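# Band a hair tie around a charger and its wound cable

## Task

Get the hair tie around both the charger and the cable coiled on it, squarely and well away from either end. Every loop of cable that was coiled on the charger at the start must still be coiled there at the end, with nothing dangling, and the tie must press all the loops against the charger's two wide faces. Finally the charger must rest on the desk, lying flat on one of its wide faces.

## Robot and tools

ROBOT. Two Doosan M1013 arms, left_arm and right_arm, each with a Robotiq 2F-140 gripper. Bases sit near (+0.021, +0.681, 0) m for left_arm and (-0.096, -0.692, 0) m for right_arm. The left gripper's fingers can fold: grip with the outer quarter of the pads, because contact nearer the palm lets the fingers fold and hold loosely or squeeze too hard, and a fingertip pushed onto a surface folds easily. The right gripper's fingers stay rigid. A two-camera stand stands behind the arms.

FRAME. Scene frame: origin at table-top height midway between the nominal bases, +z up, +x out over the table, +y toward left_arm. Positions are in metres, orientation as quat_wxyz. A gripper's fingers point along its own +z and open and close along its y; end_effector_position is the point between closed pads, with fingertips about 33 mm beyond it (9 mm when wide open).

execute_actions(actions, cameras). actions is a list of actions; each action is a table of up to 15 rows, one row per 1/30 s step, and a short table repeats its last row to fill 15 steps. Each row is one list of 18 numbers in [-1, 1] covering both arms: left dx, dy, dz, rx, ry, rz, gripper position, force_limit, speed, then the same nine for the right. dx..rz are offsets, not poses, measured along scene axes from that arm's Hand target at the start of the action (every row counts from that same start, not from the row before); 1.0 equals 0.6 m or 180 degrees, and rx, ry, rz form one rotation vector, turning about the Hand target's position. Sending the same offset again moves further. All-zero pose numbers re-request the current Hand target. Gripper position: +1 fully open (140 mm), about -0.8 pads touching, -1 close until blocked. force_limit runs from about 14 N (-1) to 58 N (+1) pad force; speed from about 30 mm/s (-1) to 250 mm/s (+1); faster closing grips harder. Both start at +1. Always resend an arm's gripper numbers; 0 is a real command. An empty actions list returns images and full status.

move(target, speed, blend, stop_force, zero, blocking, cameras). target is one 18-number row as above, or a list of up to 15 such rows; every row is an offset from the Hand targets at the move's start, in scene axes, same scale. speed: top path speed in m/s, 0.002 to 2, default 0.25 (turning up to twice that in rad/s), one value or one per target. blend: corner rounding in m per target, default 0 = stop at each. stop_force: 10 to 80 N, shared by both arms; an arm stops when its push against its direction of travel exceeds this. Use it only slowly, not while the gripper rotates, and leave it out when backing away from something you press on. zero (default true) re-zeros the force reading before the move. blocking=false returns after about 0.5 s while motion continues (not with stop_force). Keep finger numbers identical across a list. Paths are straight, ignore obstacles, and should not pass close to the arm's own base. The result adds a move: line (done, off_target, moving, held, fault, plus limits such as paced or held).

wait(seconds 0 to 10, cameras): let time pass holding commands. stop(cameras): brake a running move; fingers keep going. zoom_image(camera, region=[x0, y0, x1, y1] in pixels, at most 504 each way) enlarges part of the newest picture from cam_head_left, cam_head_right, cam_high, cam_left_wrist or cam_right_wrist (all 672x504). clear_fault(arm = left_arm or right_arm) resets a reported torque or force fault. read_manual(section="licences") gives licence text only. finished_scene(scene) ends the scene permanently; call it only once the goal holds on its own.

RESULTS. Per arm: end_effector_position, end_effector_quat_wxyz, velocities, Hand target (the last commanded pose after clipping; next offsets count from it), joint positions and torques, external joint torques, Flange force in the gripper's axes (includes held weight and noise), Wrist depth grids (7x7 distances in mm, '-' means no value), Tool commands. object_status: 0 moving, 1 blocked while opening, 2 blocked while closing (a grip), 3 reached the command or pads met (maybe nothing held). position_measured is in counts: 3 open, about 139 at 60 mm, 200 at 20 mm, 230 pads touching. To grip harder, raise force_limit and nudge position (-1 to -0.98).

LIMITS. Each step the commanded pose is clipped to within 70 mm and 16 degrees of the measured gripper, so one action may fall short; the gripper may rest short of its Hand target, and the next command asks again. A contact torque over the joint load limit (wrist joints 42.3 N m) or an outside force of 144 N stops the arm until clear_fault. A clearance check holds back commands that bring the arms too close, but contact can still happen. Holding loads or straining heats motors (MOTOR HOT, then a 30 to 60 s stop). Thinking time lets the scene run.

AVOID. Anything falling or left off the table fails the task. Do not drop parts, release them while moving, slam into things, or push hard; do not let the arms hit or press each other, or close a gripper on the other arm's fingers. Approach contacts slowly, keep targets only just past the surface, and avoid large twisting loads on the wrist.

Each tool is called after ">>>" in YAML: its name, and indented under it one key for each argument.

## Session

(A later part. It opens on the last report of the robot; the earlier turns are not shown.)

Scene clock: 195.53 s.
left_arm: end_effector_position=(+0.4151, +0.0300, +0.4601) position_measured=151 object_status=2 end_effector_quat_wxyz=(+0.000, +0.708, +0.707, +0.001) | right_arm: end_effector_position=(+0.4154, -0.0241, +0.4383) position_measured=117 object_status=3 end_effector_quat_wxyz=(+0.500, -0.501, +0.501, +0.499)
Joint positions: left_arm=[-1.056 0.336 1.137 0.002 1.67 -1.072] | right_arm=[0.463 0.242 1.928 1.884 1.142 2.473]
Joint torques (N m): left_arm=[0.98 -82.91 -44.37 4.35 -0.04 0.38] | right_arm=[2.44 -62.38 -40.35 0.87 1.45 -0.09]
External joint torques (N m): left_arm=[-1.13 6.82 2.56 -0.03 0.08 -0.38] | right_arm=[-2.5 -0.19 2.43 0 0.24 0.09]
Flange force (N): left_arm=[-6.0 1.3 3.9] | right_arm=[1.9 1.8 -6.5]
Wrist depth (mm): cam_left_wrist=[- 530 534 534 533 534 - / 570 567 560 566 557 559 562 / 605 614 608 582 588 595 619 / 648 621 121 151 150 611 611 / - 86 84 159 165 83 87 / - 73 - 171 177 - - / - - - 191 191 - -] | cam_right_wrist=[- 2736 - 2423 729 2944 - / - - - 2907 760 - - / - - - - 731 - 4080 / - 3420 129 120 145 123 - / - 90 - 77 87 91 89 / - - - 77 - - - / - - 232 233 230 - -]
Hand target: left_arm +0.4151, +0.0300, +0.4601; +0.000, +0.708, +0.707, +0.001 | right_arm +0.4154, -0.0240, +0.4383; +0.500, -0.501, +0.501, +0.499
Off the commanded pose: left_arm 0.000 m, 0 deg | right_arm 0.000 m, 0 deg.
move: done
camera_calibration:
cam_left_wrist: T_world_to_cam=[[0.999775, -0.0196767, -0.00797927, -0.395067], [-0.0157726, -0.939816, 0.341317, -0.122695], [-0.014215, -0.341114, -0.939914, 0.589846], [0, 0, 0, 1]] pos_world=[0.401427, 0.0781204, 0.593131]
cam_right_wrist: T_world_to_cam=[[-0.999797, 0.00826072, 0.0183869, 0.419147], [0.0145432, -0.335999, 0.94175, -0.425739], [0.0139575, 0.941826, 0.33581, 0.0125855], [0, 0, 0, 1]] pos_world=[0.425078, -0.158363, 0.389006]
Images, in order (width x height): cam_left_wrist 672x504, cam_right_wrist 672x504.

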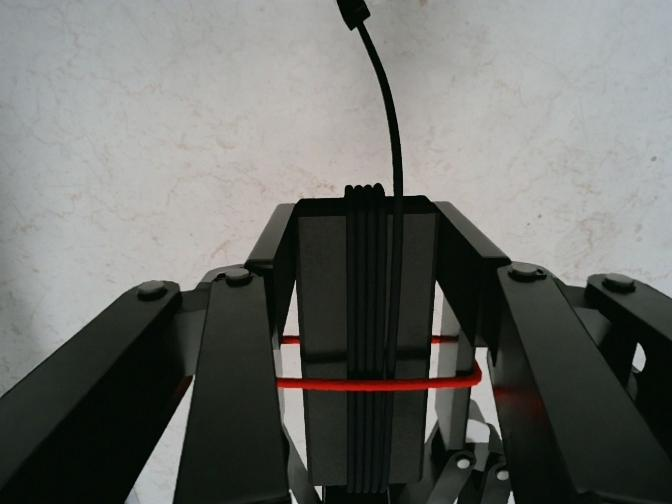

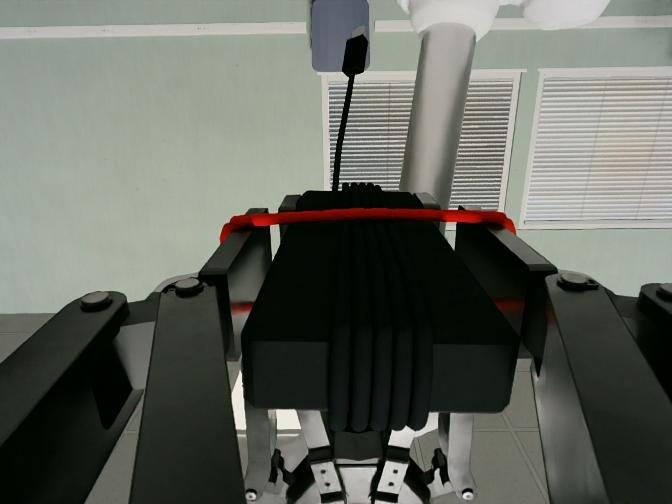

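>>> execute_actions:
  actions:
    - [[0,0,0,0,0,0,-0.98,0,-1,0,0,0,0,0,0,-1,-1,-1]]
    - [[0,0,0,0,0,0,-0.98,0,-1,0,0,0,0,0,0,-1,-1,-1]]

>>> wait:
  seconds: 1.2
  cameras: ["cam_left_wrist","cam_right_wrist"]

Scene clock: 201.83 s.
left_arm: end_effector_position=(+0.4151, +0.0300, +0.4601) position_measured=151 object_status=2 end_effector_quat_wxyz=(+0.000, +0.708, +0.707, +0.001) | right_arm: end_effector_position=(+0.4154, -0.0240, +0.4383) position_measured=140 object_status=2 end_effector_quat_wxyz=(+0.500, -0.501, +0.501, +0.499)
Joint positions: left_arm=[-1.056 0.336 1.137 0.002 1.67 -1.072] | right_arm=[0.463 0.242 1.928 1.884 1.142 2.473]
Joint torques (N m): left_arm=[6.79 -77.25 -49.67 6.78 -6.43 -0.74] | right_arm=[19.03 -64.71 -39.13 -1.61 4.94 -0.1]
External joint torques (N m): left_arm=[-6.71 1.74 8.05 -2.47 6.46 0.74] | right_arm=[-19.01 2.05 1.18 2.47 -3.25 0.1]
External joint torques at the end of the 1st action: left_arm=[-6.25 1.46 7.24 -2.21 5.98 0.74] | right_arm=[-16.96 2.03 1.35 2.13 -2.93 0.11]
Flange force (N): left_arm=[6.7 -13.2 4.0] | right_arm=[3.1 -12.8 -20.6]
Flange force at the end of the 1st action (N): left_arm=[6.0 -12.1 3.3] | right_arm=[3.1 -11.2 -18.5]
Wrist depth (mm): cam_left_wrist=[539 526 535 531 535 534 535 / 563 571 567 564 562 544 - / 600 603 595 585 595 611 - / 633 628 122 151 150 614 625 / - 86 84 159 164 83 87 / - 73 - 171 176 - - / - - - 188 190 - -] | cam_right_wrist=[- - - 2643 734 709 - / - 3186 - - 738 - - / - - - 167 758 - - / - - 121 - 133 117 3634 / - 92 - 77 - 85 91 / - 80 - 77 - - - / - - - 233 231 - -]
Hand target: left_arm +0.4151, +0.0300, +0.4601; +0.000, +0.708, +0.707, +0.001 | right_arm +0.4154, -0.0240, +0.4383; +0.500, -0.501, +0.501, +0.499
Off the commanded pose: left_arm 0.000 m, 0 deg | right_arm 0.000 m, 0 deg.

Scene clock: 203.03 s.
left_arm: end_effector_position=(+0.4151, +0.0300, +0.4601) position_measured=151 object_status=2 end_effector_quat_wxyz=(+0.000, +0.708, +0.707, +0.001) | right_arm: end_effector_position=(+0.4154, -0.0240, +0.4383) position_measured=140 object_status=2 end_effector_quat_wxyz=(+0.500, -0.501, +0.501, +0.499)
Joint positions: left_arm=[-1.056 0.336 1.137 0.002 1.67 -1.072] | right_arm=[0.463 0.242 1.928 1.884 1.142 2.473]
Joint torques (N m): left_arm=[6.96 -77.39 -49.57 6.78 -6.45 -0.73] | right_arm=[18.66 -64.38 -39.13 -1.6 4.92 -0.1]
External joint torques (N m): left_arm=[-7.01 1.81 7.93 -2.47 6.48 0.73] | right_arm=[-18.65 1.56 1.02 2.47 -3.22 0.1]
Flange force (N): left_arm=[6.1 -13.4 3.8] | right_arm=[2.5 -12.1 -20.3]
Wrist depth (mm): cam_left_wrist=[533 535 525 531 - - 534 / - - 566 562 563 576 547 / 566 - 583 591 591 598 597 / - 632 121 150 150 616 621 / - 86 84 159 164 83 87 / - 73 - 171 175 - - / - - - 187 191 - -] | cam_right_wrist=[- - - 2528 745 2802 - / - - - - 738 3876 - / 3020 - - - 743 - - / 2944 - 127 - 116 3060 - / - 92 87 77 - 85 91 / - 80 - 77 - - - / - - - 231 231 - -]
Hand target: left_arm +0.4151, +0.0300, +0.4601; +0.000, +0.708, +0.707, +0.001 | right_arm +0.4154, -0.0240, +0.4383; +0.500, -0.501, +0.501, +0.499
Tool commands: left_gripper/position=-0.98 left_gripper/force_limit=+0.0 left_gripper/speed=-1.0 right_gripper/position=-1.0 right_gripper/force_limit=-1.0 right_gripper/speed=-1.0
Off the commanded pose: left_arm 0.000 m, 0 deg | right_arm 0.000 m, 0 deg.
wait: 1.20 s; at rest by 0.17 s
camera_calibration:
cam_left_wrist: T_world_to_cam=[[0.999775, -0.0196767, -0.00797927, -0.395067], [-0.0157726, -0.939816, 0.341317, -0.122695], [-0.014215, -0.341114, -0.939914, 0.589846], [0, 0, 0, 1]] pos_world=[0.401427, 0.0781204, 0.593131]
cam_right_wrist: T_world_to_cam=[[-0.999798, 0.00829498, 0.018293, 0.419189], [0.0144433, -0.335998, 0.941752, -0.425697], [0.0139582, 0.941826, 0.33581, 0.0125851], [0, 0, 0, 1]] pos_world=[0.425077, -0.158363, 0.389006]
Images, in order (width x height): cam_left_wrist 672x504, cam_right_wrist 672x504.

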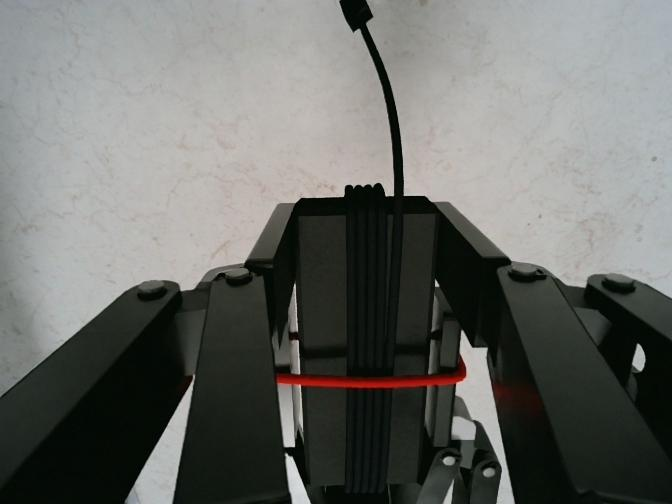

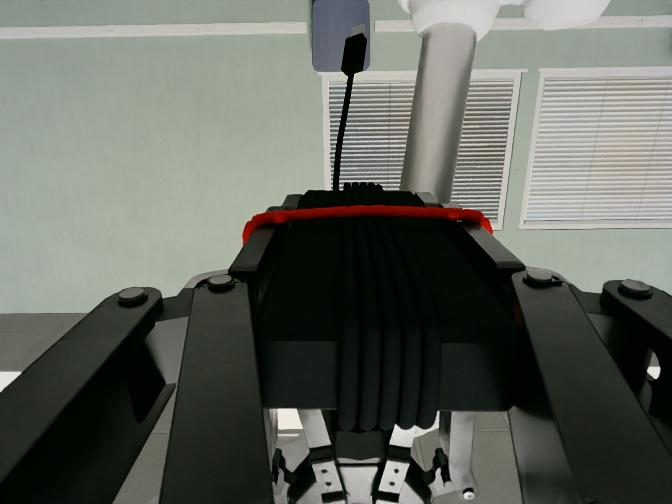

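>>> execute_actions:
  actions:
    - [[0,0,0,0,0,0,-0.98,0,-1,0.005,0,0,0,0,0,-1,-1,-1]]
    - [[0,0,0,0,0,0,-0.98,0,-1,0,0,0,0,0,0,-0.98,-1,-1]]
    - [[0,0,0,0,0,0,-0.98,0,-1,0,0,0,0,0,0,-0.98,-1,-1]]

Scene clock: 209.00 s.
left_arm: end_effector_position=(+0.4151, +0.0300, +0.4601) position_measured=151 object_status=2 end_effector_quat_wxyz=(+0.000, +0.708, +0.707, +0.001) | right_arm: end_effector_position=(+0.4184, -0.0240, +0.4383) position_measured=140 object_status=2 end_effector_quat_wxyz=(+0.500, -0.501, +0.501, +0.499)
Joint positions: left_arm=[-1.056 0.336 1.137 0.002 1.67 -1.072] | right_arm=[0.46 0.246 1.923 1.882 1.143 2.475]
Joint torques (N m): left_arm=[-12.2 -79.74 -46.32 -1.16 -2.93 1.1] | right_arm=[3.56 -58.94 -46.85 2.84 -0.9 -0.12]
External joint torques (N m): left_arm=[12.55 3.96 4.64 5.49 2.97 -1.1] | right_arm=[-3.55 -3.92 8.89 -1.97 2.58 0.12]
External joint torques at the end of the 1st action: left_arm=[12.2 3.55 4.56 5.29 3.04 -1.04] | right_arm=[-4.08 -3.59 8.79 -1.91 2.46 0.1]
External joint torques at the end of the 2nd action: left_arm=[12.51 3.99 4.58 5.5 2.96 -1.1] | right_arm=[-3.65 -4.06 8.73 -1.97 2.64 0.14]
Flange force (N): left_arm=[9.2 12.0 3.3] | right_arm=[3.7 13.0 -22.0]
Flange force at the end of the 1st action (N): left_arm=[9.4 11.4 3.1] | right_arm=[4.0 12.1 -22.2]
Flange force at the end of the 2nd action (N): left_arm=[9.0 12.1 3.1] | right_arm=[3.5 12.8 -22.2]
Wrist depth (mm): cam_left_wrist=[538 535 533 530 534 - - / 562 571 559 563 555 553 571 / 597 594 - 585 582 591 586 / 657 671 121 151 150 618 614 / - 86 91 162 164 82 87 / - 73 - 173 175 - - / - - - 188 191 - -] | cam_right_wrist=[- - - 2673 750 - 2215 / - - - - 745 - - / - - - - 738 - 3143 / - - 127 - - - 2704 / - 92 - 77 - 85 90 / - 80 - 77 - - - / - - - 233 235 - -]
Hand target: left_arm +0.4151, +0.0300, +0.4601; +0.000, +0.708, +0.707, +0.001 | right_arm +0.4184, -0.0240, +0.4383; +0.500, -0.501, +0.501, +0.499
Off the commanded pose: left_arm 0.000 m, 0 deg | right_arm 0.000 m, 0 deg.

>>> execute_actions:
  actions:
    - [[0,0,0,0,0,0,-0.98,0,-1,-0.0025,0,0,0,0,0,-0.98,-1,-1]]
    - [[0,0,0,0,0,0,-0.98,0,-1,0,0,0,0,0,0,-1,0,-1]]
    - [[0,0,0,0,0,0,-0.98,0,-1,0,0,0,0,0,0,-1,0,-1]]
  cameras: ["cam_left_wrist","cam_right_wrist"]

>>> zoom_image:
  camera: "cam_left_wrist"
  region: [210, 184, 530, 504]

Scene clock: 214.80 s.
left_arm: end_effector_position=(+0.4151, +0.0300, +0.4601) position_measured=151 object_status=2 end_effector_quat_wxyz=(+0.000, +0.708, +0.707, +0.001) | right_arm: end_effector_position=(+0.4169, -0.0240, +0.4383) position_measured=142 object_status=2 end_effector_quat_wxyz=(+0.500, -0.501, +0.501, +0.499)
Joint positions: left_arm=[-1.056 0.336 1.137 0.002 1.67 -1.072] | right_arm=[0.462 0.244 1.925 1.883 1.143 2.474]
Joint torques (N m): left_arm=[-3.04 -78.98 -47.72 2.68 -4.33 0.24] | right_arm=[10.65 -61.51 -42.88 0.73 1.82 -0.17]
External joint torques (N m): left_arm=[3.48 3.04 5.98 1.66 4.36 -0.24] | right_arm=[-10.63 -1.52 4.81 0.14 -0.12 0.18]
External joint torques at the end of the 1st action: left_arm=[3.03 3.63 5.65 1.54 3.85 -0.29] | right_arm=[-9.18 -0.85 4.68 0.14 0.04 0.09]
External joint torques at the end of the 2nd action: left_arm=[3.03 2.81 5.88 1.68 4.36 -0.24] | right_arm=[-10.59 -1.47 5.08 0.11 -0.08 0.06]
Flange force (N): left_arm=[7.4 0.5 3.5] | right_arm=[2.5 0.7 -21.0]
Flange force at the end of the 1st action (N): left_arm=[5.8 0.7 3.7] | right_arm=[3.3 0.9 -18.4]
Flange force at the end of the 2nd action (N): left_arm=[7.2 -0.1 3.4] | right_arm=[3.0 1.2 -21.2]
Wrist depth (mm): cam_left_wrist=[547 538 535 544 538 533 530 / 566 567 548 560 555 566 562 / 594 602 602 591 597 594 - / 639 623 122 151 150 619 648 / - 86 84 161 159 82 87 / - 73 - 171 175 - - / - - - 187 191 - -] | cam_right_wrist=[2736 3524 3143 2673 745 709 2836 / - - - - 743 - - / - - - - 758 - - / - 3813 127 - 117 117 3371 / - 91 - 77 - 85 - / - 79 - 77 - - - / - - - 232 235 - -]
Hand target: left_arm +0.4151, +0.0300, +0.4601; +0.000, +0.708, +0.707, +0.001 | right_arm +0.4169, -0.0240, +0.4383; +0.500, -0.501, +0.501, +0.499
Off the commanded pose: left_arm 0.000 m, 0 deg | right_arm 0.000 m, 0 deg.
camera_calibration:
cam_left_wrist: T_world_to_cam=[[0.999775, -0.0196746, -0.00798006, -0.395067], [-0.0157703, -0.939816, 0.341317, -0.122696], [-0.0142151, -0.341114, -0.939914, 0.589846], [0, 0, 0, 1]] pos_world=[0.401427, 0.0781204, 0.593131]
cam_right_wrist: T_world_to_cam=[[-0.999797, 0.00826244, 0.0183873, 0.420647], [0.0145443, -0.33591, 0.941782, -0.425759], [0.0139579, 0.941858, 0.335722, 0.0126035], [0, 0, 0, 1]] pos_world=[0.426578, -0.158363, 0.389006]
Images, in order (width x height): cam_left_wrist 672x504, cam_right_wrist 672x504.

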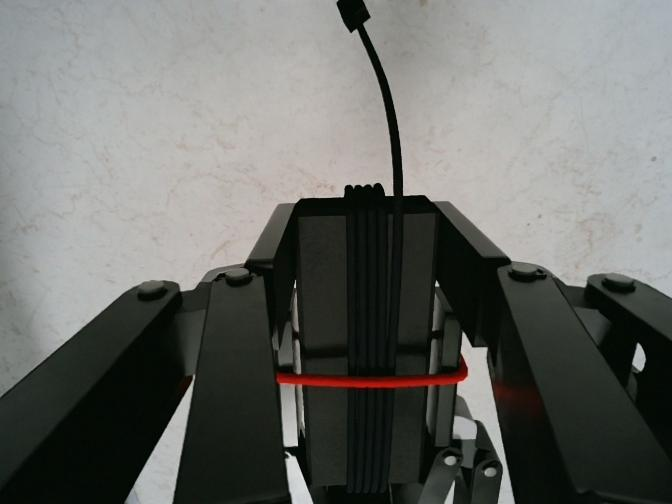

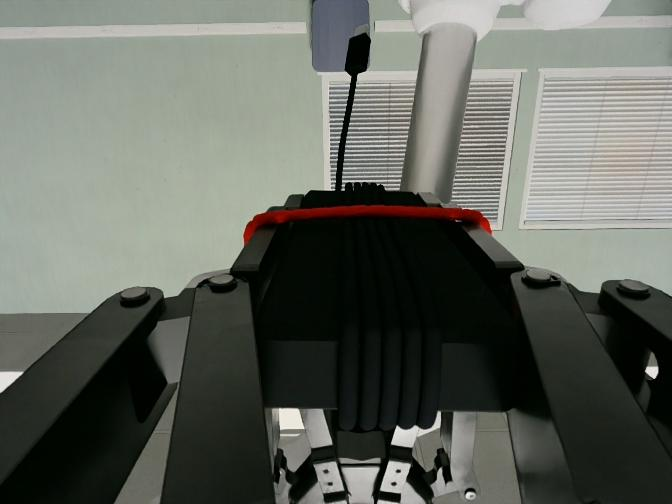

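Scaled by 1.575 from the camera's 672x504 image, which has a finer 960x720 frame.

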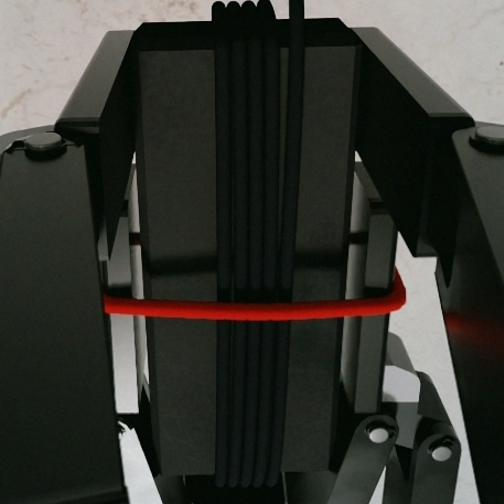

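>>> execute_actions:
  actions:
    - [[0,0,0,0,0,0,-0.98,0,-1,0,-0.012,0,0,0,0,-1,0,-1]]
    - [[0,0,0,0,0,0,-0.98,0,-1,0,0,0,0,0,0,-0.98,-1,-1]]
    - [[0,0,0,0,0,0,-0.98,0,-1,0,0,0,0,0,0,-0.98,-1,-1]]
  cameras: ["cam_left_wrist","cam_right_wrist"]

>>> zoom_image:
  camera: "cam_left_wrist"
  region: [210, 184, 530, 504]

>>> zoom_image:
  camera: "cam_right_wrist"
  region: [210, 130, 530, 450]

Scene clock: 223.90 s.
left_arm: end_effector_position=(+0.4151, +0.0300, +0.4601) position_measured=151 object_status=2 end_effector_quat_wxyz=(+0.000, +0.708, +0.707, +0.001) | right_arm: end_effector_position=(+0.4169, -0.0312, +0.4383) position_measured=147 object_status=2 end_effector_quat_wxyz=(+0.500, -0.501, +0.501, +0.499)
Joint positions: left_arm=[-1.056 0.336 1.137 0.002 1.67 -1.072] | right_arm=[0.451 0.238 1.933 1.877 1.151 2.475]
Joint torques (N m): left_arm=[7.31 -87.55 -39.31 6.95 5.78 0.47] | right_arm=[-7.09 -64.7 -38.48 1.06 1.19 -0.17]
External joint torques (N m): left_arm=[-6.85 11.22 -2.53 -2.61 -5.74 -0.47] | right_arm=[7.12 2.21 0.35 -0.15 0.51 0.17]
External joint torques at the end of the 1st action: left_arm=[-6.6 11.36 -1.88 -2.51 -5.26 -0.46] | right_arm=[6.39 2.19 0.8 -0.06 0.43 0.1]
External joint torques at the end of the 2nd action: left_arm=[-6.98 11.5 -2.39 -2.62 -5.75 -0.47] | right_arm=[7.35 2.13 0.53 -0.15 0.51 0.04]
Flange force (N): left_arm=[-23.6 3.1 3.5] | right_arm=[2.3 3.2 10.8]
Flange force at the end of the 1st action (N): left_arm=[-22.6 2.8 4.0] | right_arm=[2.8 3.5 9.4]
Flange force at the end of the 2nd action (N): left_arm=[-23.8 3.0 3.8] | right_arm=[2.6 3.8 10.9]
Wrist depth (mm): cam_left_wrist=[534 519 555 - 548 525 531 / 563 566 566 579 560 - 560 / 597 600 594 585 577 - 592 / 642 623 121 151 135 614 633 / - 86 91 159 164 83 87 / - 73 - 171 174 - - / - - - 187 189 - -] | cam_right_wrist=[- 2528 - 2802 743 2802 3143 / - 2114 4746 3471 743 - - / - - - 199 765 - - / - - 115 - 115 107 - / - 92 - - 82 85 84 / - 77 - 226 228 - - / - - - 239 241 - -]
Hand target: left_arm +0.4151, +0.0300, +0.4601; +0.000, +0.708, +0.707, +0.001 | right_arm +0.4169, -0.0312, +0.4383; +0.500, -0.501, +0.501, +0.499
Off the commanded pose: left_arm 0.000 m, 0 deg | right_arm 0.000 m, 0 deg.
camera_calibration:
cam_left_wrist: T_world_to_cam=[[0.999775, -0.0196746, -0.00798006, -0.395067], [-0.0157703, -0.939816, 0.341317, -0.122696], [-0.0142151, -0.341114, -0.939914, 0.589846], [0, 0, 0, 1]] pos_world=[0.401427, 0.0781204, 0.593131]
cam_right_wrist: T_world_to_cam=[[-0.999797, 0.00826072, 0.0183869, 0.420706], [0.0145432, -0.335999, 0.94175, -0.42818], [0.0139575, 0.941826, 0.33581, 0.0193457], [0, 0, 0, 1]] pos_world=[0.426578, -0.165563, 0.389006]
Images, in order (width x height): cam_left_wrist 672x504, cam_right_wrist 672x504.

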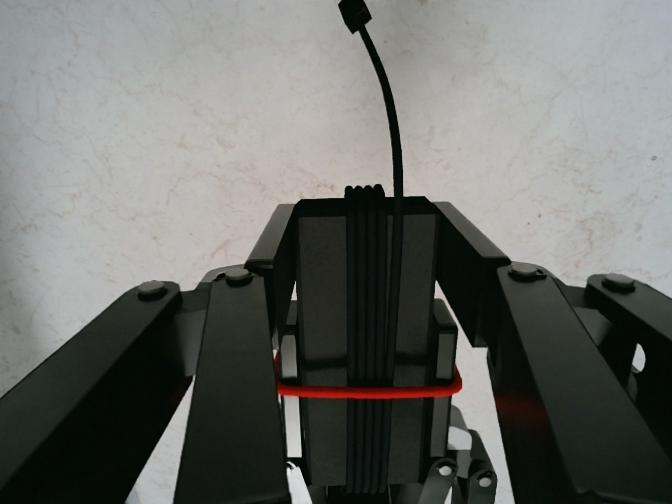

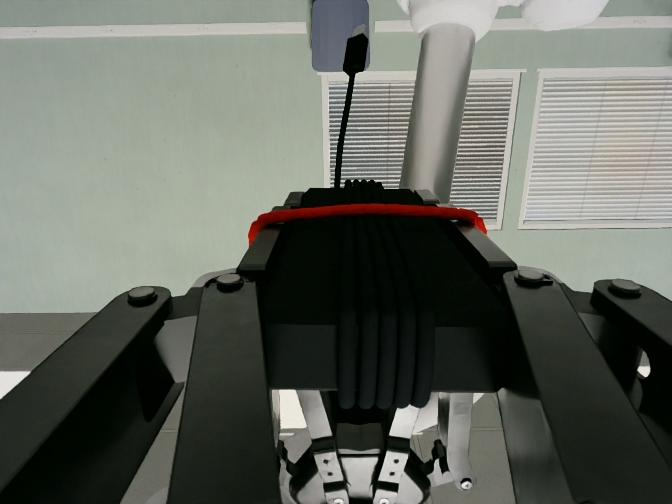

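Scaled by 1.575 from the camera's 672x504 image, which has a finer 960x720 frame.

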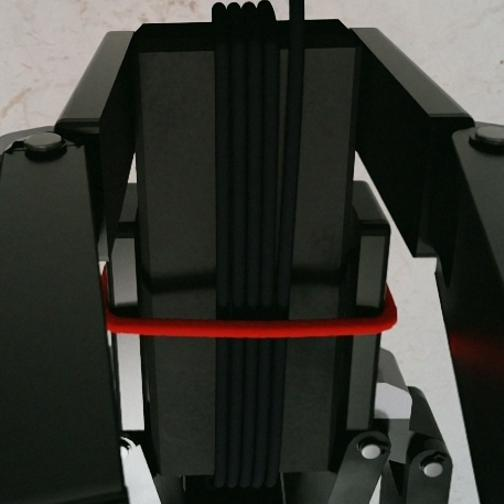

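Scaled by 1.575 from the camera's 672x504 image, which has a finer 960x720 frame.

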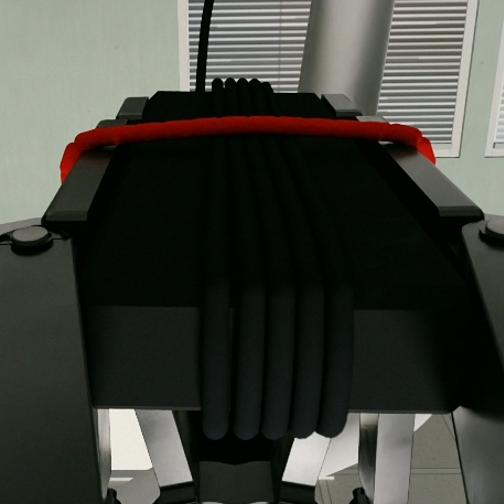

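>>> execute_actions:
  actions:
    - [[0,0,0,0,0,0,-0.98,0,-1,0,0,0,0,0,0,-1,-0.3,-1]]
    - [[0,0,0,0,0,0,-0.98,0,-1,0,0,0,0,0,0,-1,-0.3,-1]]
    - [[0,0,0,0,0,0,0.15,1,-1,0,0,0,0,0,0,-1,-0.3,-1]]
    - [[0,0,0,0,0,0,0.15,1,-1,0,0,0,0,0,0,-1,-0.3,-1]]

>>> move:
  target: [0,0,0.25,0,0,0,0.15,1,-1,0,0,0,0,0,0,-1,-0.3,-1]
  speed: 0.12
  cameras: ["cam_left_wrist","cam_right_wrist","cam_head_left"]

>>> zoom_image:
  camera: "cam_left_wrist"
  region: [210, 84, 530, 404]

Scene clock: 230.23 s.
left_arm: end_effector_position=(+0.4151, +0.0300, +0.4602) position_measured=110 object_status=3 end_effector_quat_wxyz=(+0.000, +0.708, +0.707, +0.001) | right_arm: end_effector_position=(+0.4169, -0.0313, +0.4383) position_measured=147 object_status=2 end_effector_quat_wxyz=(+0.500, -0.501, +0.501, +0.499)
Joint positions: left_arm=[-1.056 0.336 1.137 0.002 1.67 -1.072] | right_arm=[0.451 0.238 1.933 1.877 1.151 2.475]
Joint torques (N m): left_arm=[0.88 -81.17 -42.75 4.48 0.18 0.39] | right_arm=[2.83 -63.27 -42.51 1.38 1.91 -0.09]
External joint torques (N m): left_arm=[-0.81 5.73 1.17 -0.17 -0.15 -0.39] | right_arm=[-2.8 0.88 4.46 -0.47 -0.22 0.1]
External joint torques at the end of the 1st action: left_arm=[-7.85 11.75 -2.46 -2.66 -5.85 -0.43] | right_arm=[7.8 1.6 0.25 -0.14 0.47 0.07]
External joint torques at the end of the 2nd action: left_arm=[-7.51 11.6 -2.36 -2.67 -5.85 -0.45] | right_arm=[7.78 2.78 0.72 -0.12 0.56 0.08]
External joint torques at the end of the 3rd action: left_arm=[-1.51 5.5 1.2 -0.18 -0.15 -0.37] | right_arm=[-2.43 1.03 4.15 -0.5 -0.17 0.11]
Flange force (N): left_arm=[-6.9 2.3 1.7] | right_arm=[4.1 3.5 -8.0]
Flange force at the end of the 1st action (N): left_arm=[-24.9 2.3 3.8] | right_arm=[1.8 4.4 11.5]
Flange force at the end of the 2nd action (N): left_arm=[-24.2 2.4 4.0] | right_arm=[3.4 3.7 11.8]
Flange force at the end of the 3rd action (N): left_arm=[-7.0 1.3 1.8] | right_arm=[4.0 3.0 -7.1]
Wrist depth (mm): cam_left_wrist=[535 535 529 - 551 536 525 / 564 563 563 580 551 564 548 / 594 594 589 583 158 594 592 / 632 - 125 155 155 127 625 / - 89 109 164 168 110 88 / - - - 174 176 - - / - - 192 189 192 - -] | cam_right_wrist=[3060 - - 2556 738 741 2982 / - - - - 753 - - / - - - 156 768 - - / 2982 - 115 115 114 107 - / - 92 - - 82 85 84 / - 77 - 227 223 - - / - - - 239 238 - -]
Hand target: left_arm +0.4151, +0.0300, +0.4601; +0.000, +0.708, +0.707, +0.001 | right_arm +0.4169, -0.0312, +0.4383; +0.500, -0.501, +0.501, +0.499
Off the commanded pose: left_arm 0.000 m, 0 deg | right_arm 0.000 m, 0 deg.

Scene clock: 231.90 s.
left_arm: end_effector_position=(+0.4151, +0.0300, +0.6101) position_measured=110 object_status=3 end_effector_quat_wxyz=(+0.000, +0.708, +0.707, +0.001) | right_arm: end_effector_position=(+0.4169, -0.0313, +0.4383) position_measured=147 object_status=2 end_effector_quat_wxyz=(+0.500, -0.501, +0.501, +0.499)
Joint positions: left_arm=[-1.056 0.411 0.752 0.003 1.979 -1.071] | right_arm=[0.451 0.238 1.933 1.877 1.151 2.475]
Joint torques (N m): left_arm=[1.19 -85.16 -39.56 4.15 0.19 0.4] | right_arm=[2.35 -64.07 -42.38 1.44 1.94 -0.11]
External joint torques (N m): left_arm=[-1.23 5.61 1.17 -0.17 -0.15 -0.4] | right_arm=[-2.29 1.42 4.25 -0.53 -0.24 0.11]
Flange force (N): left_arm=[-8.1 2.4 -1.0] | right_arm=[4.4 2.8 -6.7]
Wrist depth (mm): cam_left_wrist=[- 676 672 - 671 669 669 / 674 - - - - 697 710 / 747 - 731 296 806 794 750 / 811 781 124 313 307 127 - / - 88 109 340 337 110 88 / - - 887 357 901 - - / - - 978 362 966 - -] | cam_right_wrist=[- - - 2474 729 2944 - / - - - 3060 727 - 3371 / - - 3186 173 731 - - / 3813 - 115 - - 106 - / - 92 - - 82 85 84 / - 77 - 89 - - - / - - - 498 519 - -]
Hand target: left_arm +0.4151, +0.0300, +0.6101; +0.000, +0.708, +0.707, +0.001 | right_arm +0.4169, -0.0312, +0.4383; +0.500, -0.501, +0.501, +0.499
Off the commanded pose: left_arm 0.000 m, 0 deg | right_arm 0.000 m, 0 deg.
move: done
camera_calibration:
cam_left_wrist: T_world_to_cam=[[0.999776, -0.0196403, -0.00788617, -0.393943], [-0.0157701, -0.939817, 0.341315, -0.173893], [-0.0141151, -0.341115, -0.939916, 0.730794], [0, 0, 0, 1]] pos_world=[0.401427, 0.0781202, 0.74313]
cam_right_wrist: T_world_to_cam=[[-0.999798, 0.00829498, 0.018293, 0.420748], [0.0144433, -0.335998, 0.941752, -0.428138], [0.0139582, 0.941826, 0.33581, 0.0193453], [0, 0, 0, 1]] pos_world=[0.426577, -0.165563, 0.389006]
Images, in order (width x height): cam_head_left 672x504, cam_left_wrist 672x504, cam_right_wrist 672x504.

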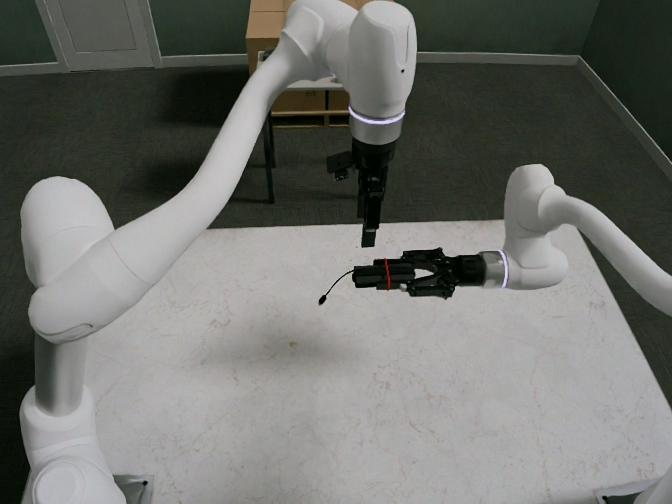

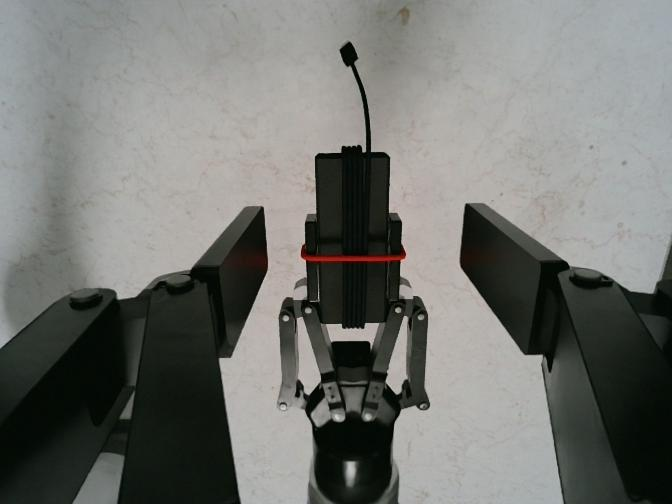

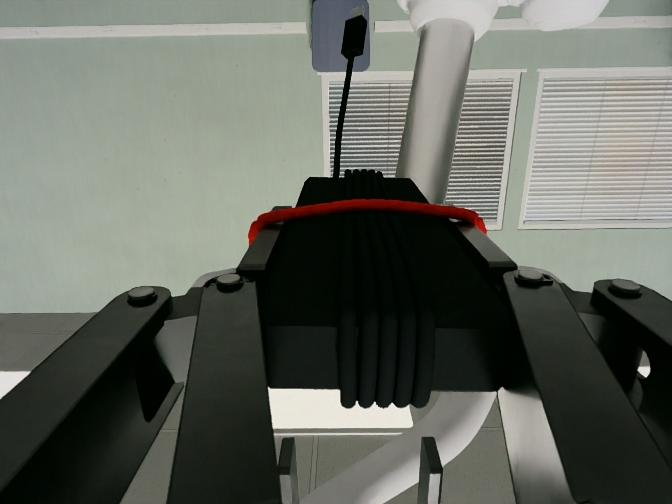

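Scaled by 1.575 from the camera's 672x504 image, which has a finer 960x720 frame.

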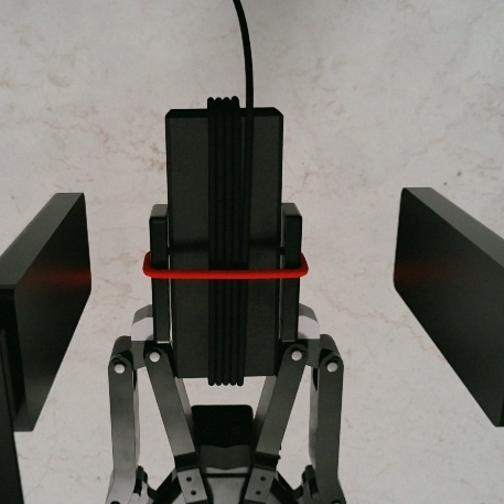

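>>> move:
  target:
    - [0,0.367,0,-0.385,0.385,0.385,0.1,1,-1,0,0,0,0,0,0,-1,-0.3,-1]
    - [0,0.367,-0.2885,-0.385,0.385,0.385,0.1,1,-1,0,0,0,0,0,0,-1,-0.3,-1]
  speed: 0.3
  blend: [0.03,0]
  cameras: ["cam_left_wrist","cam_right_wrist","cam_head_left"]

>>> zoom_image:
  camera: "cam_left_wrist"
  region: [240, 84, 480, 324]

Scene clock: 247.73 s.
left_arm: end_effector_position=(+0.4151, +0.2502, +0.4371) position_measured=117 object_status=3 end_effector_quat_wxyz=(+0.000, +0.001, +0.708, -0.707) | right_arm: end_effector_position=(+0.4169, -0.0312, +0.4383) position_measured=147 object_status=2 end_effector_quat_wxyz=(+0.500, -0.501, +0.501, +0.499)
Joint positions: left_arm=[-0.313 -0.071 2.28 -1.77 1.308 -0.905] | right_arm=[0.451 0.238 1.933 1.877 1.151 2.475]
Joint torques (N m): left_arm=[1.14 -27.08 -32.98 -2.4 1.91 0.2] | right_arm=[2.74 -63.6 -42.44 1.48 1.92 -0.15]
External joint torques (N m): left_arm=[-1.02 2.11 0.91 -0.39 -0.2 -0.25] | right_arm=[-2.78 1.39 4.39 -0.57 -0.23 0.15]
Flange force (N): left_arm=[-1.0 3.2 3.8] | right_arm=[4.4 2.7 -7.6]
Wrist depth (mm): cam_left_wrist=[- - 752 - - - 635 / 2303 - 783 425 - 1000 661 / 2451 - 726 695 - 1086 - / - 3257 133 3304 - 121 625 / - 87 105 3040 - 112 88 / - - 3737 - - - - / - - - - - - -] | cam_right_wrist=[2528 - - 630 617 828 - / - - - 552 716 969 - / 2769 - - 232 786 957 - / 3276 - 115 - 127 865 - / - 92 - - 82 85 84 / - 77 - - - - - / - - - 2326 - - -]
Hand target: left_arm +0.4151, +0.2502, +0.4370; +0.000, +0.001, +0.708, -0.707 | right_arm +0.4169, -0.0312, +0.4383; +0.500, -0.501, +0.501, +0.499
Off the commanded pose: left_arm 0.000 m, 0 deg | right_arm 0.000 m, 0 deg.
move: done
camera_calibration:
cam_left_wrist: T_world_to_cam=[[0.0193723, -0.00829684, -0.999778, 0.446742], [0.93967, 0.341736, 0.0153716, -0.482735], [0.341532, -0.93976, 0.0144165, 0.228313], [0, 0, 0, 1]] pos_world=[0.366981, 0.383234, 0.450772]
cam_right_wrist: T_world_to_cam=[[-0.999797, 0.00826072, 0.0183869, 0.420706], [0.0145432, -0.335999, 0.94175, -0.42818], [0.0139575, 0.941826, 0.33581, 0.0193457], [0, 0, 0, 1]] pos_world=[0.426578, -0.165563, 0.389006]
Images, in order (width x height): cam_head_left 672x504, cam_left_wrist 672x504, cam_right_wrist 672x504.

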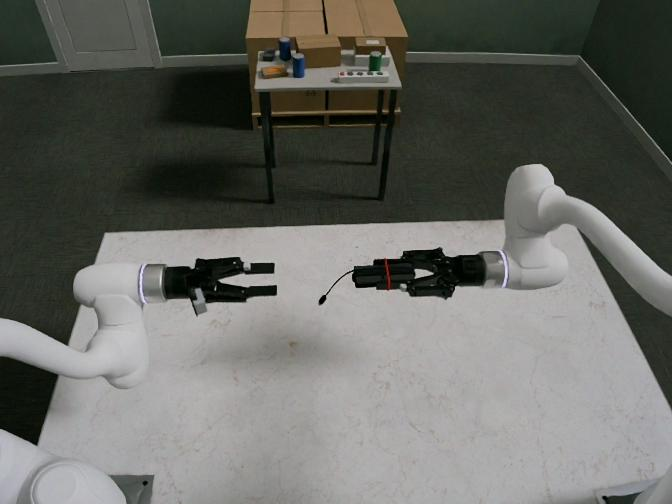

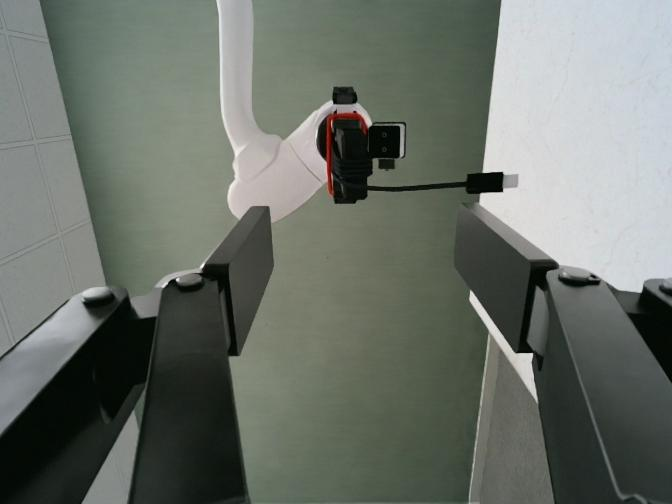

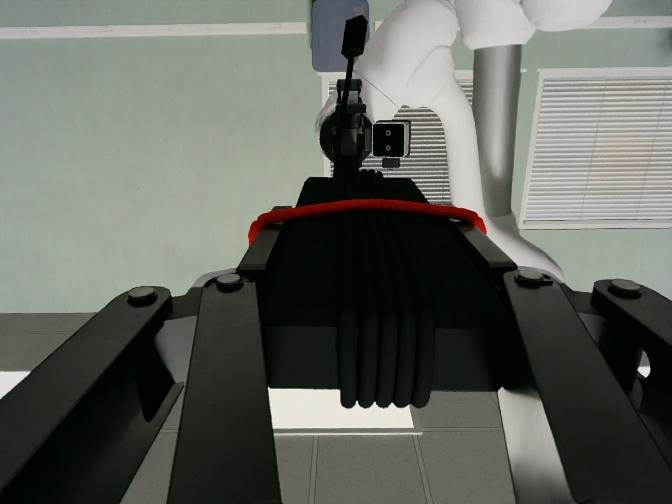

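Scaled by 2.100 from the camera's 672x504 image, which has a finer 960x720 frame.

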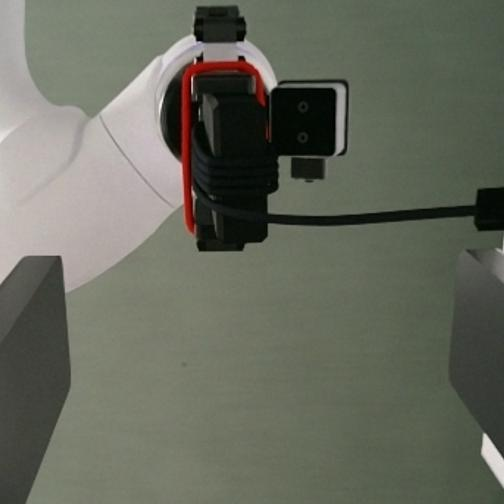

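>>> move:
  target:
    - [-0.05,0,0,0,0,0,0.1,1,-1,0,0,0,0,0,0,-1,-0.3,-1]
    - [-0.05,-0.4285,0,0,0,0,0.1,1,-1,0,0,0,0,0,0,-1,-0.3,-1]
    - [-0.02,-0.4285,0,0,0,0,0.1,1,-1,0,0,0,0,0,0,-1,-0.3,-1]
  speed: [0.15,0.12,0.05]
  cameras: ["cam_left_wrist","cam_right_wrist","cam_head_left"]

>>> zoom_image:
  camera: "cam_left_wrist"
  region: [210, 64, 530, 384]

>>> zoom_image:
  camera: "cam_head_left"
  region: [325, 235, 425, 315]

Scene clock: 260.60 s.
left_arm: end_effector_position=(+0.4031, -0.0069, +0.4370) position_measured=117 object_status=3 end_effector_quat_wxyz=(+0.000, +0.001, +0.708, -0.707) | right_arm: end_effector_position=(+0.4169, -0.0312, +0.4383) position_measured=147 object_status=2 end_effector_quat_wxyz=(+0.500, -0.501, +0.501, +0.499)
Joint positions: left_arm=[-0.798 0.114 2.09 -2.13 0.943 -0.751] | right_arm=[0.451 0.238 1.933 1.877 1.151 2.475]
Joint torques (N m): left_arm=[0.76 -49.11 -34.71 -2.94 2.25 0.31] | right_arm=[2.66 -63.97 -42.34 1.42 1.91 -0.11]
External joint torques (N m): left_arm=[-0.76 3.63 1.05 -0.45 -0.24 -0.36] | right_arm=[-2.65 1.61 4.27 -0.51 -0.21 0.11]
Flange force (N): left_arm=[-1.1 4.5 4.0] | right_arm=[4.6 2.4 -7.1]
Wrist depth (mm): cam_left_wrist=[- 502 516 - - - 701 / - 512 523 188 2620 930 - / 2620 - 473 138 2714 898 724 / - - 133 120 132 121 655 / - 87 105 95 94 112 88 / - - - - 96 - - / - - - - - - -] | cam_right_wrist=[- - - 2326 393 394 2944 / - - - 246 401 444 - / 3471 - - 175 590 - - / - - 115 126 - 108 - / - 92 87 82 82 85 84 / - 77 - - - - - / - - - - - - -]
Hand target: left_arm +0.4031, -0.0069, +0.4370; +0.000, +0.001, +0.708, -0.707 | right_arm +0.4169, -0.0312, +0.4383; +0.500, -0.501, +0.501, +0.499
Off the commanded pose: left_arm 0.000 m, 0 deg | right_arm 0.000 m, 0 deg.
move: done
camera_calibration:
cam_left_wrist: T_world_to_cam=[[0.0193718, -0.00829841, -0.999778, 0.444743], [0.939714, 0.341615, 0.0153725, -0.383469], [0.341412, -0.939803, 0.0144158, -0.00921092], [0, 0, 0, 1]] pos_world=[0.354881, 0.126033, 0.450672]
cam_right_wrist: T_world_to_cam=[[-0.999797, 0.00826072, 0.0183869, 0.420706], [0.0145432, -0.335999, 0.94175, -0.42818], [0.0139575, 0.941826, 0.33581, 0.0193457], [0, 0, 0, 1]] pos_world=[0.426578, -0.165563, 0.389006]
Images, in order (width x height): cam_head_left 672x504, cam_left_wrist 672x504, cam_right_wrist 672x504.

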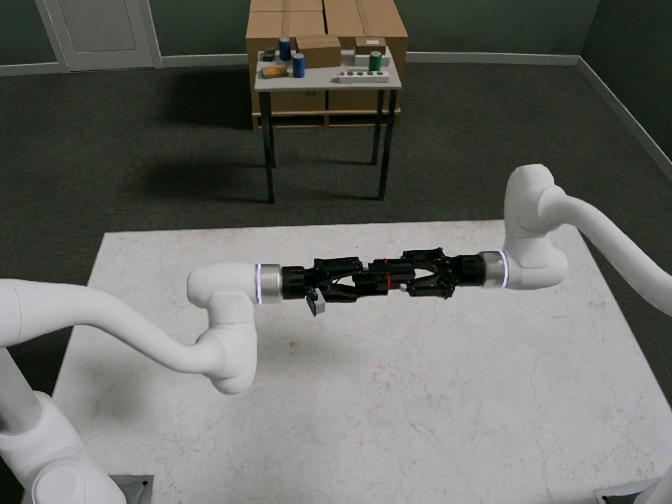

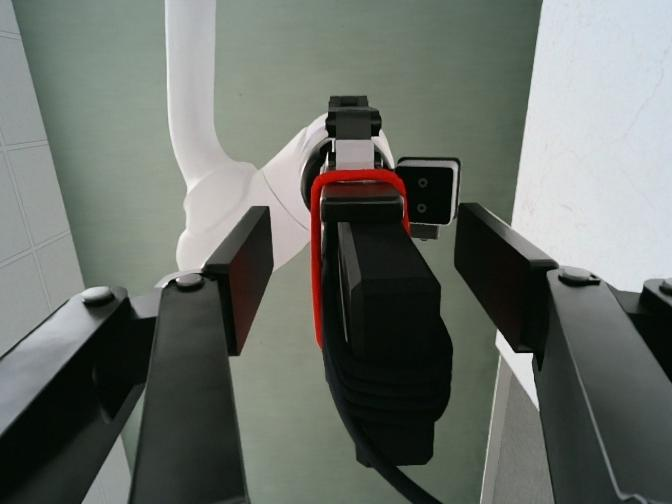

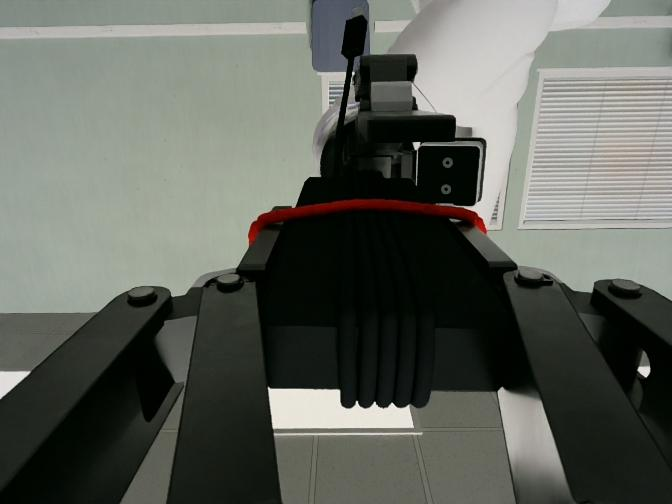

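Scaled by 1.575 from the camera's 672x504 image, which has a finer 960x720 frame.

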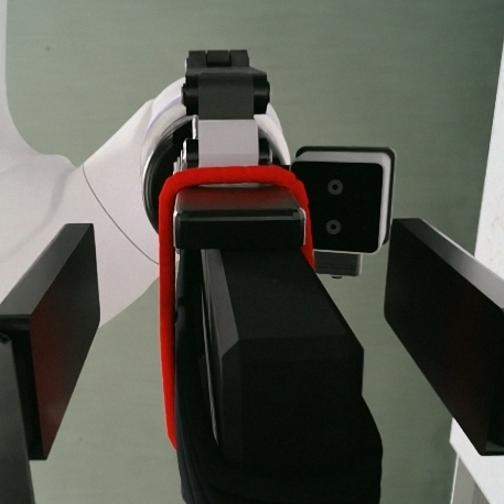

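Scaled by 5.040 from the camera's 672x504 image, which has a finer 960x720 frame.

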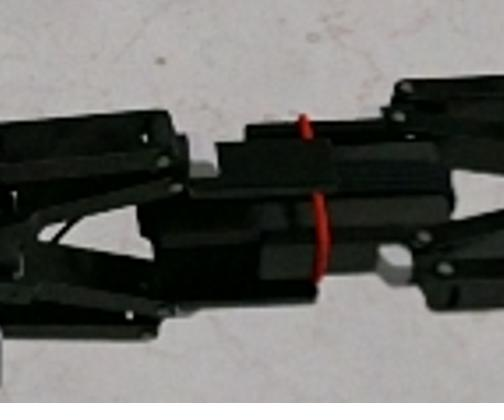

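>>> execute_actions:
  actions:
    - [[0,0,0,0,0,0,-1,-1,-1,0,0,0,0,0,0,-1,-0.3,-1]]
    - [[0,0,0,0,0,0,-1,-1,-1,0,0,0,0,0,0,-1,-0.3,-1]]
    - [[0,0,0,0,0,0,-1,-1,-1,0,0,0,0,0,0,-1,-0.3,-1]]
    - [[0,0,0,0,0,0,-0.98,0,-1,0,0,0,0,0,0,-1,-0.3,-1]]
  cameras: ["cam_left_wrist"]

Scene clock: 267.33 s.
left_arm: end_effector_position=(+0.4031, -0.0069, +0.4371) position_measured=187 object_status=2 end_effector_quat_wxyz=(+0.000, +0.001, +0.708, -0.707) | right_arm: end_effector_position=(+0.4169, -0.0312, +0.4383) position_measured=147 object_status=2 end_effector_quat_wxyz=(+0.500, -0.501, +0.501, +0.499)
Joint positions: left_arm=[-0.798 0.114 2.09 -2.13 0.943 -0.752] | right_arm=[0.451 0.238 1.933 1.877 1.151 2.475]
Joint torques (N m): left_arm=[-1.88 -41.81 -28.75 -0.66 0.56 0.53] | right_arm=[2.46 -68.83 -48.96 4.04 2.94 0.23]
External joint torques (N m): left_arm=[1.8 -3.84 -4.94 -2.75 1.48 -0.58] | right_arm=[-2.49 6.74 11.08 -3.13 -1.25 -0.23]
External joint torques at the end of the 1st action: left_arm=[-1.43 3.61 0.87 -0.41 -0.23 -0.38] | right_arm=[-2.37 1.32 4.6 -0.55 -0.24 0.08]
External joint torques at the end of the 2nd action: left_arm=[-1.09 3.8 1.08 -0.4 -0.2 -0.35] | right_arm=[-2.31 2.27 4.51 -0.52 -0.2 0]
External joint torques at the end of the 3rd action: left_arm=[0.87 -1.17 -3.58 -2.15 0.77 -0.56] | right_arm=[-1.14 5.43 9.09 -2.46 -0.73 -0.18]
Flange force (N): left_arm=[-2.6 -5.1 0.8] | right_arm=[13.6 6.0 -10.8]
Flange force at the end of the 1st action (N): left_arm=[-0.5 4.2 5.0] | right_arm=[4.7 3.5 -7.2]
Flange force at the end of the 2nd action (N): left_arm=[-0.9 4.7 4.5] | right_arm=[5.7 2.3 -6.3]
Flange force at the end of the 3rd action (N): left_arm=[-2.7 -2.3 3.2] | right_arm=[11.3 5.7 -7.9]
Wrist depth (mm): cam_left_wrist=[- 515 504 - - - - / - 523 539 227 - - - / - - 470 154 2747 - 760 / - - 462 112 121 96 621 / - 75 91 93 95 91 87 / - 70 - - - - 74 / - - - - - - 66] | cam_right_wrist=[2907 2944 2836 2448 396 393 - / - - - 234 411 493 - / - - - 175 176 3143 - / - - 115 - 115 3322 - / - 92 - 85 82 85 80 / - 77 - 89 - - - / - - - - - - -]
Hand target: left_arm +0.4031, -0.0069, +0.4370; +0.000, +0.001, +0.708, -0.707 | right_arm +0.4169, -0.0312, +0.4383; +0.500, -0.501, +0.501, +0.499
Off the commanded pose: left_arm 0.000 m, 0 deg | right_arm 0.000 m, 0 deg.
camera_calibration:
cam_left_wrist: T_world_to_cam=[[0.0193721, -0.00829883, -0.999778, 0.444741], [0.939703, 0.341647, 0.0153721, -0.383563], [0.341444, -0.939792, 0.0144169, -0.00925835], [0, 0, 0, 1]] pos_world=[0.354981, 0.126033, 0.450672]
Images, in order (width x height): cam_left_wrist 672x504.

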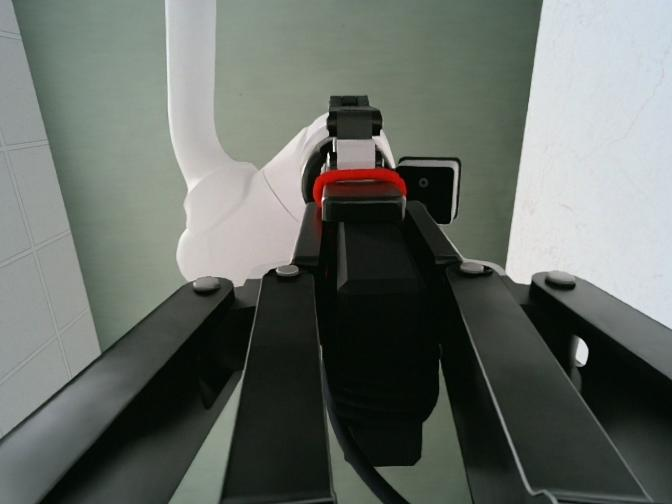

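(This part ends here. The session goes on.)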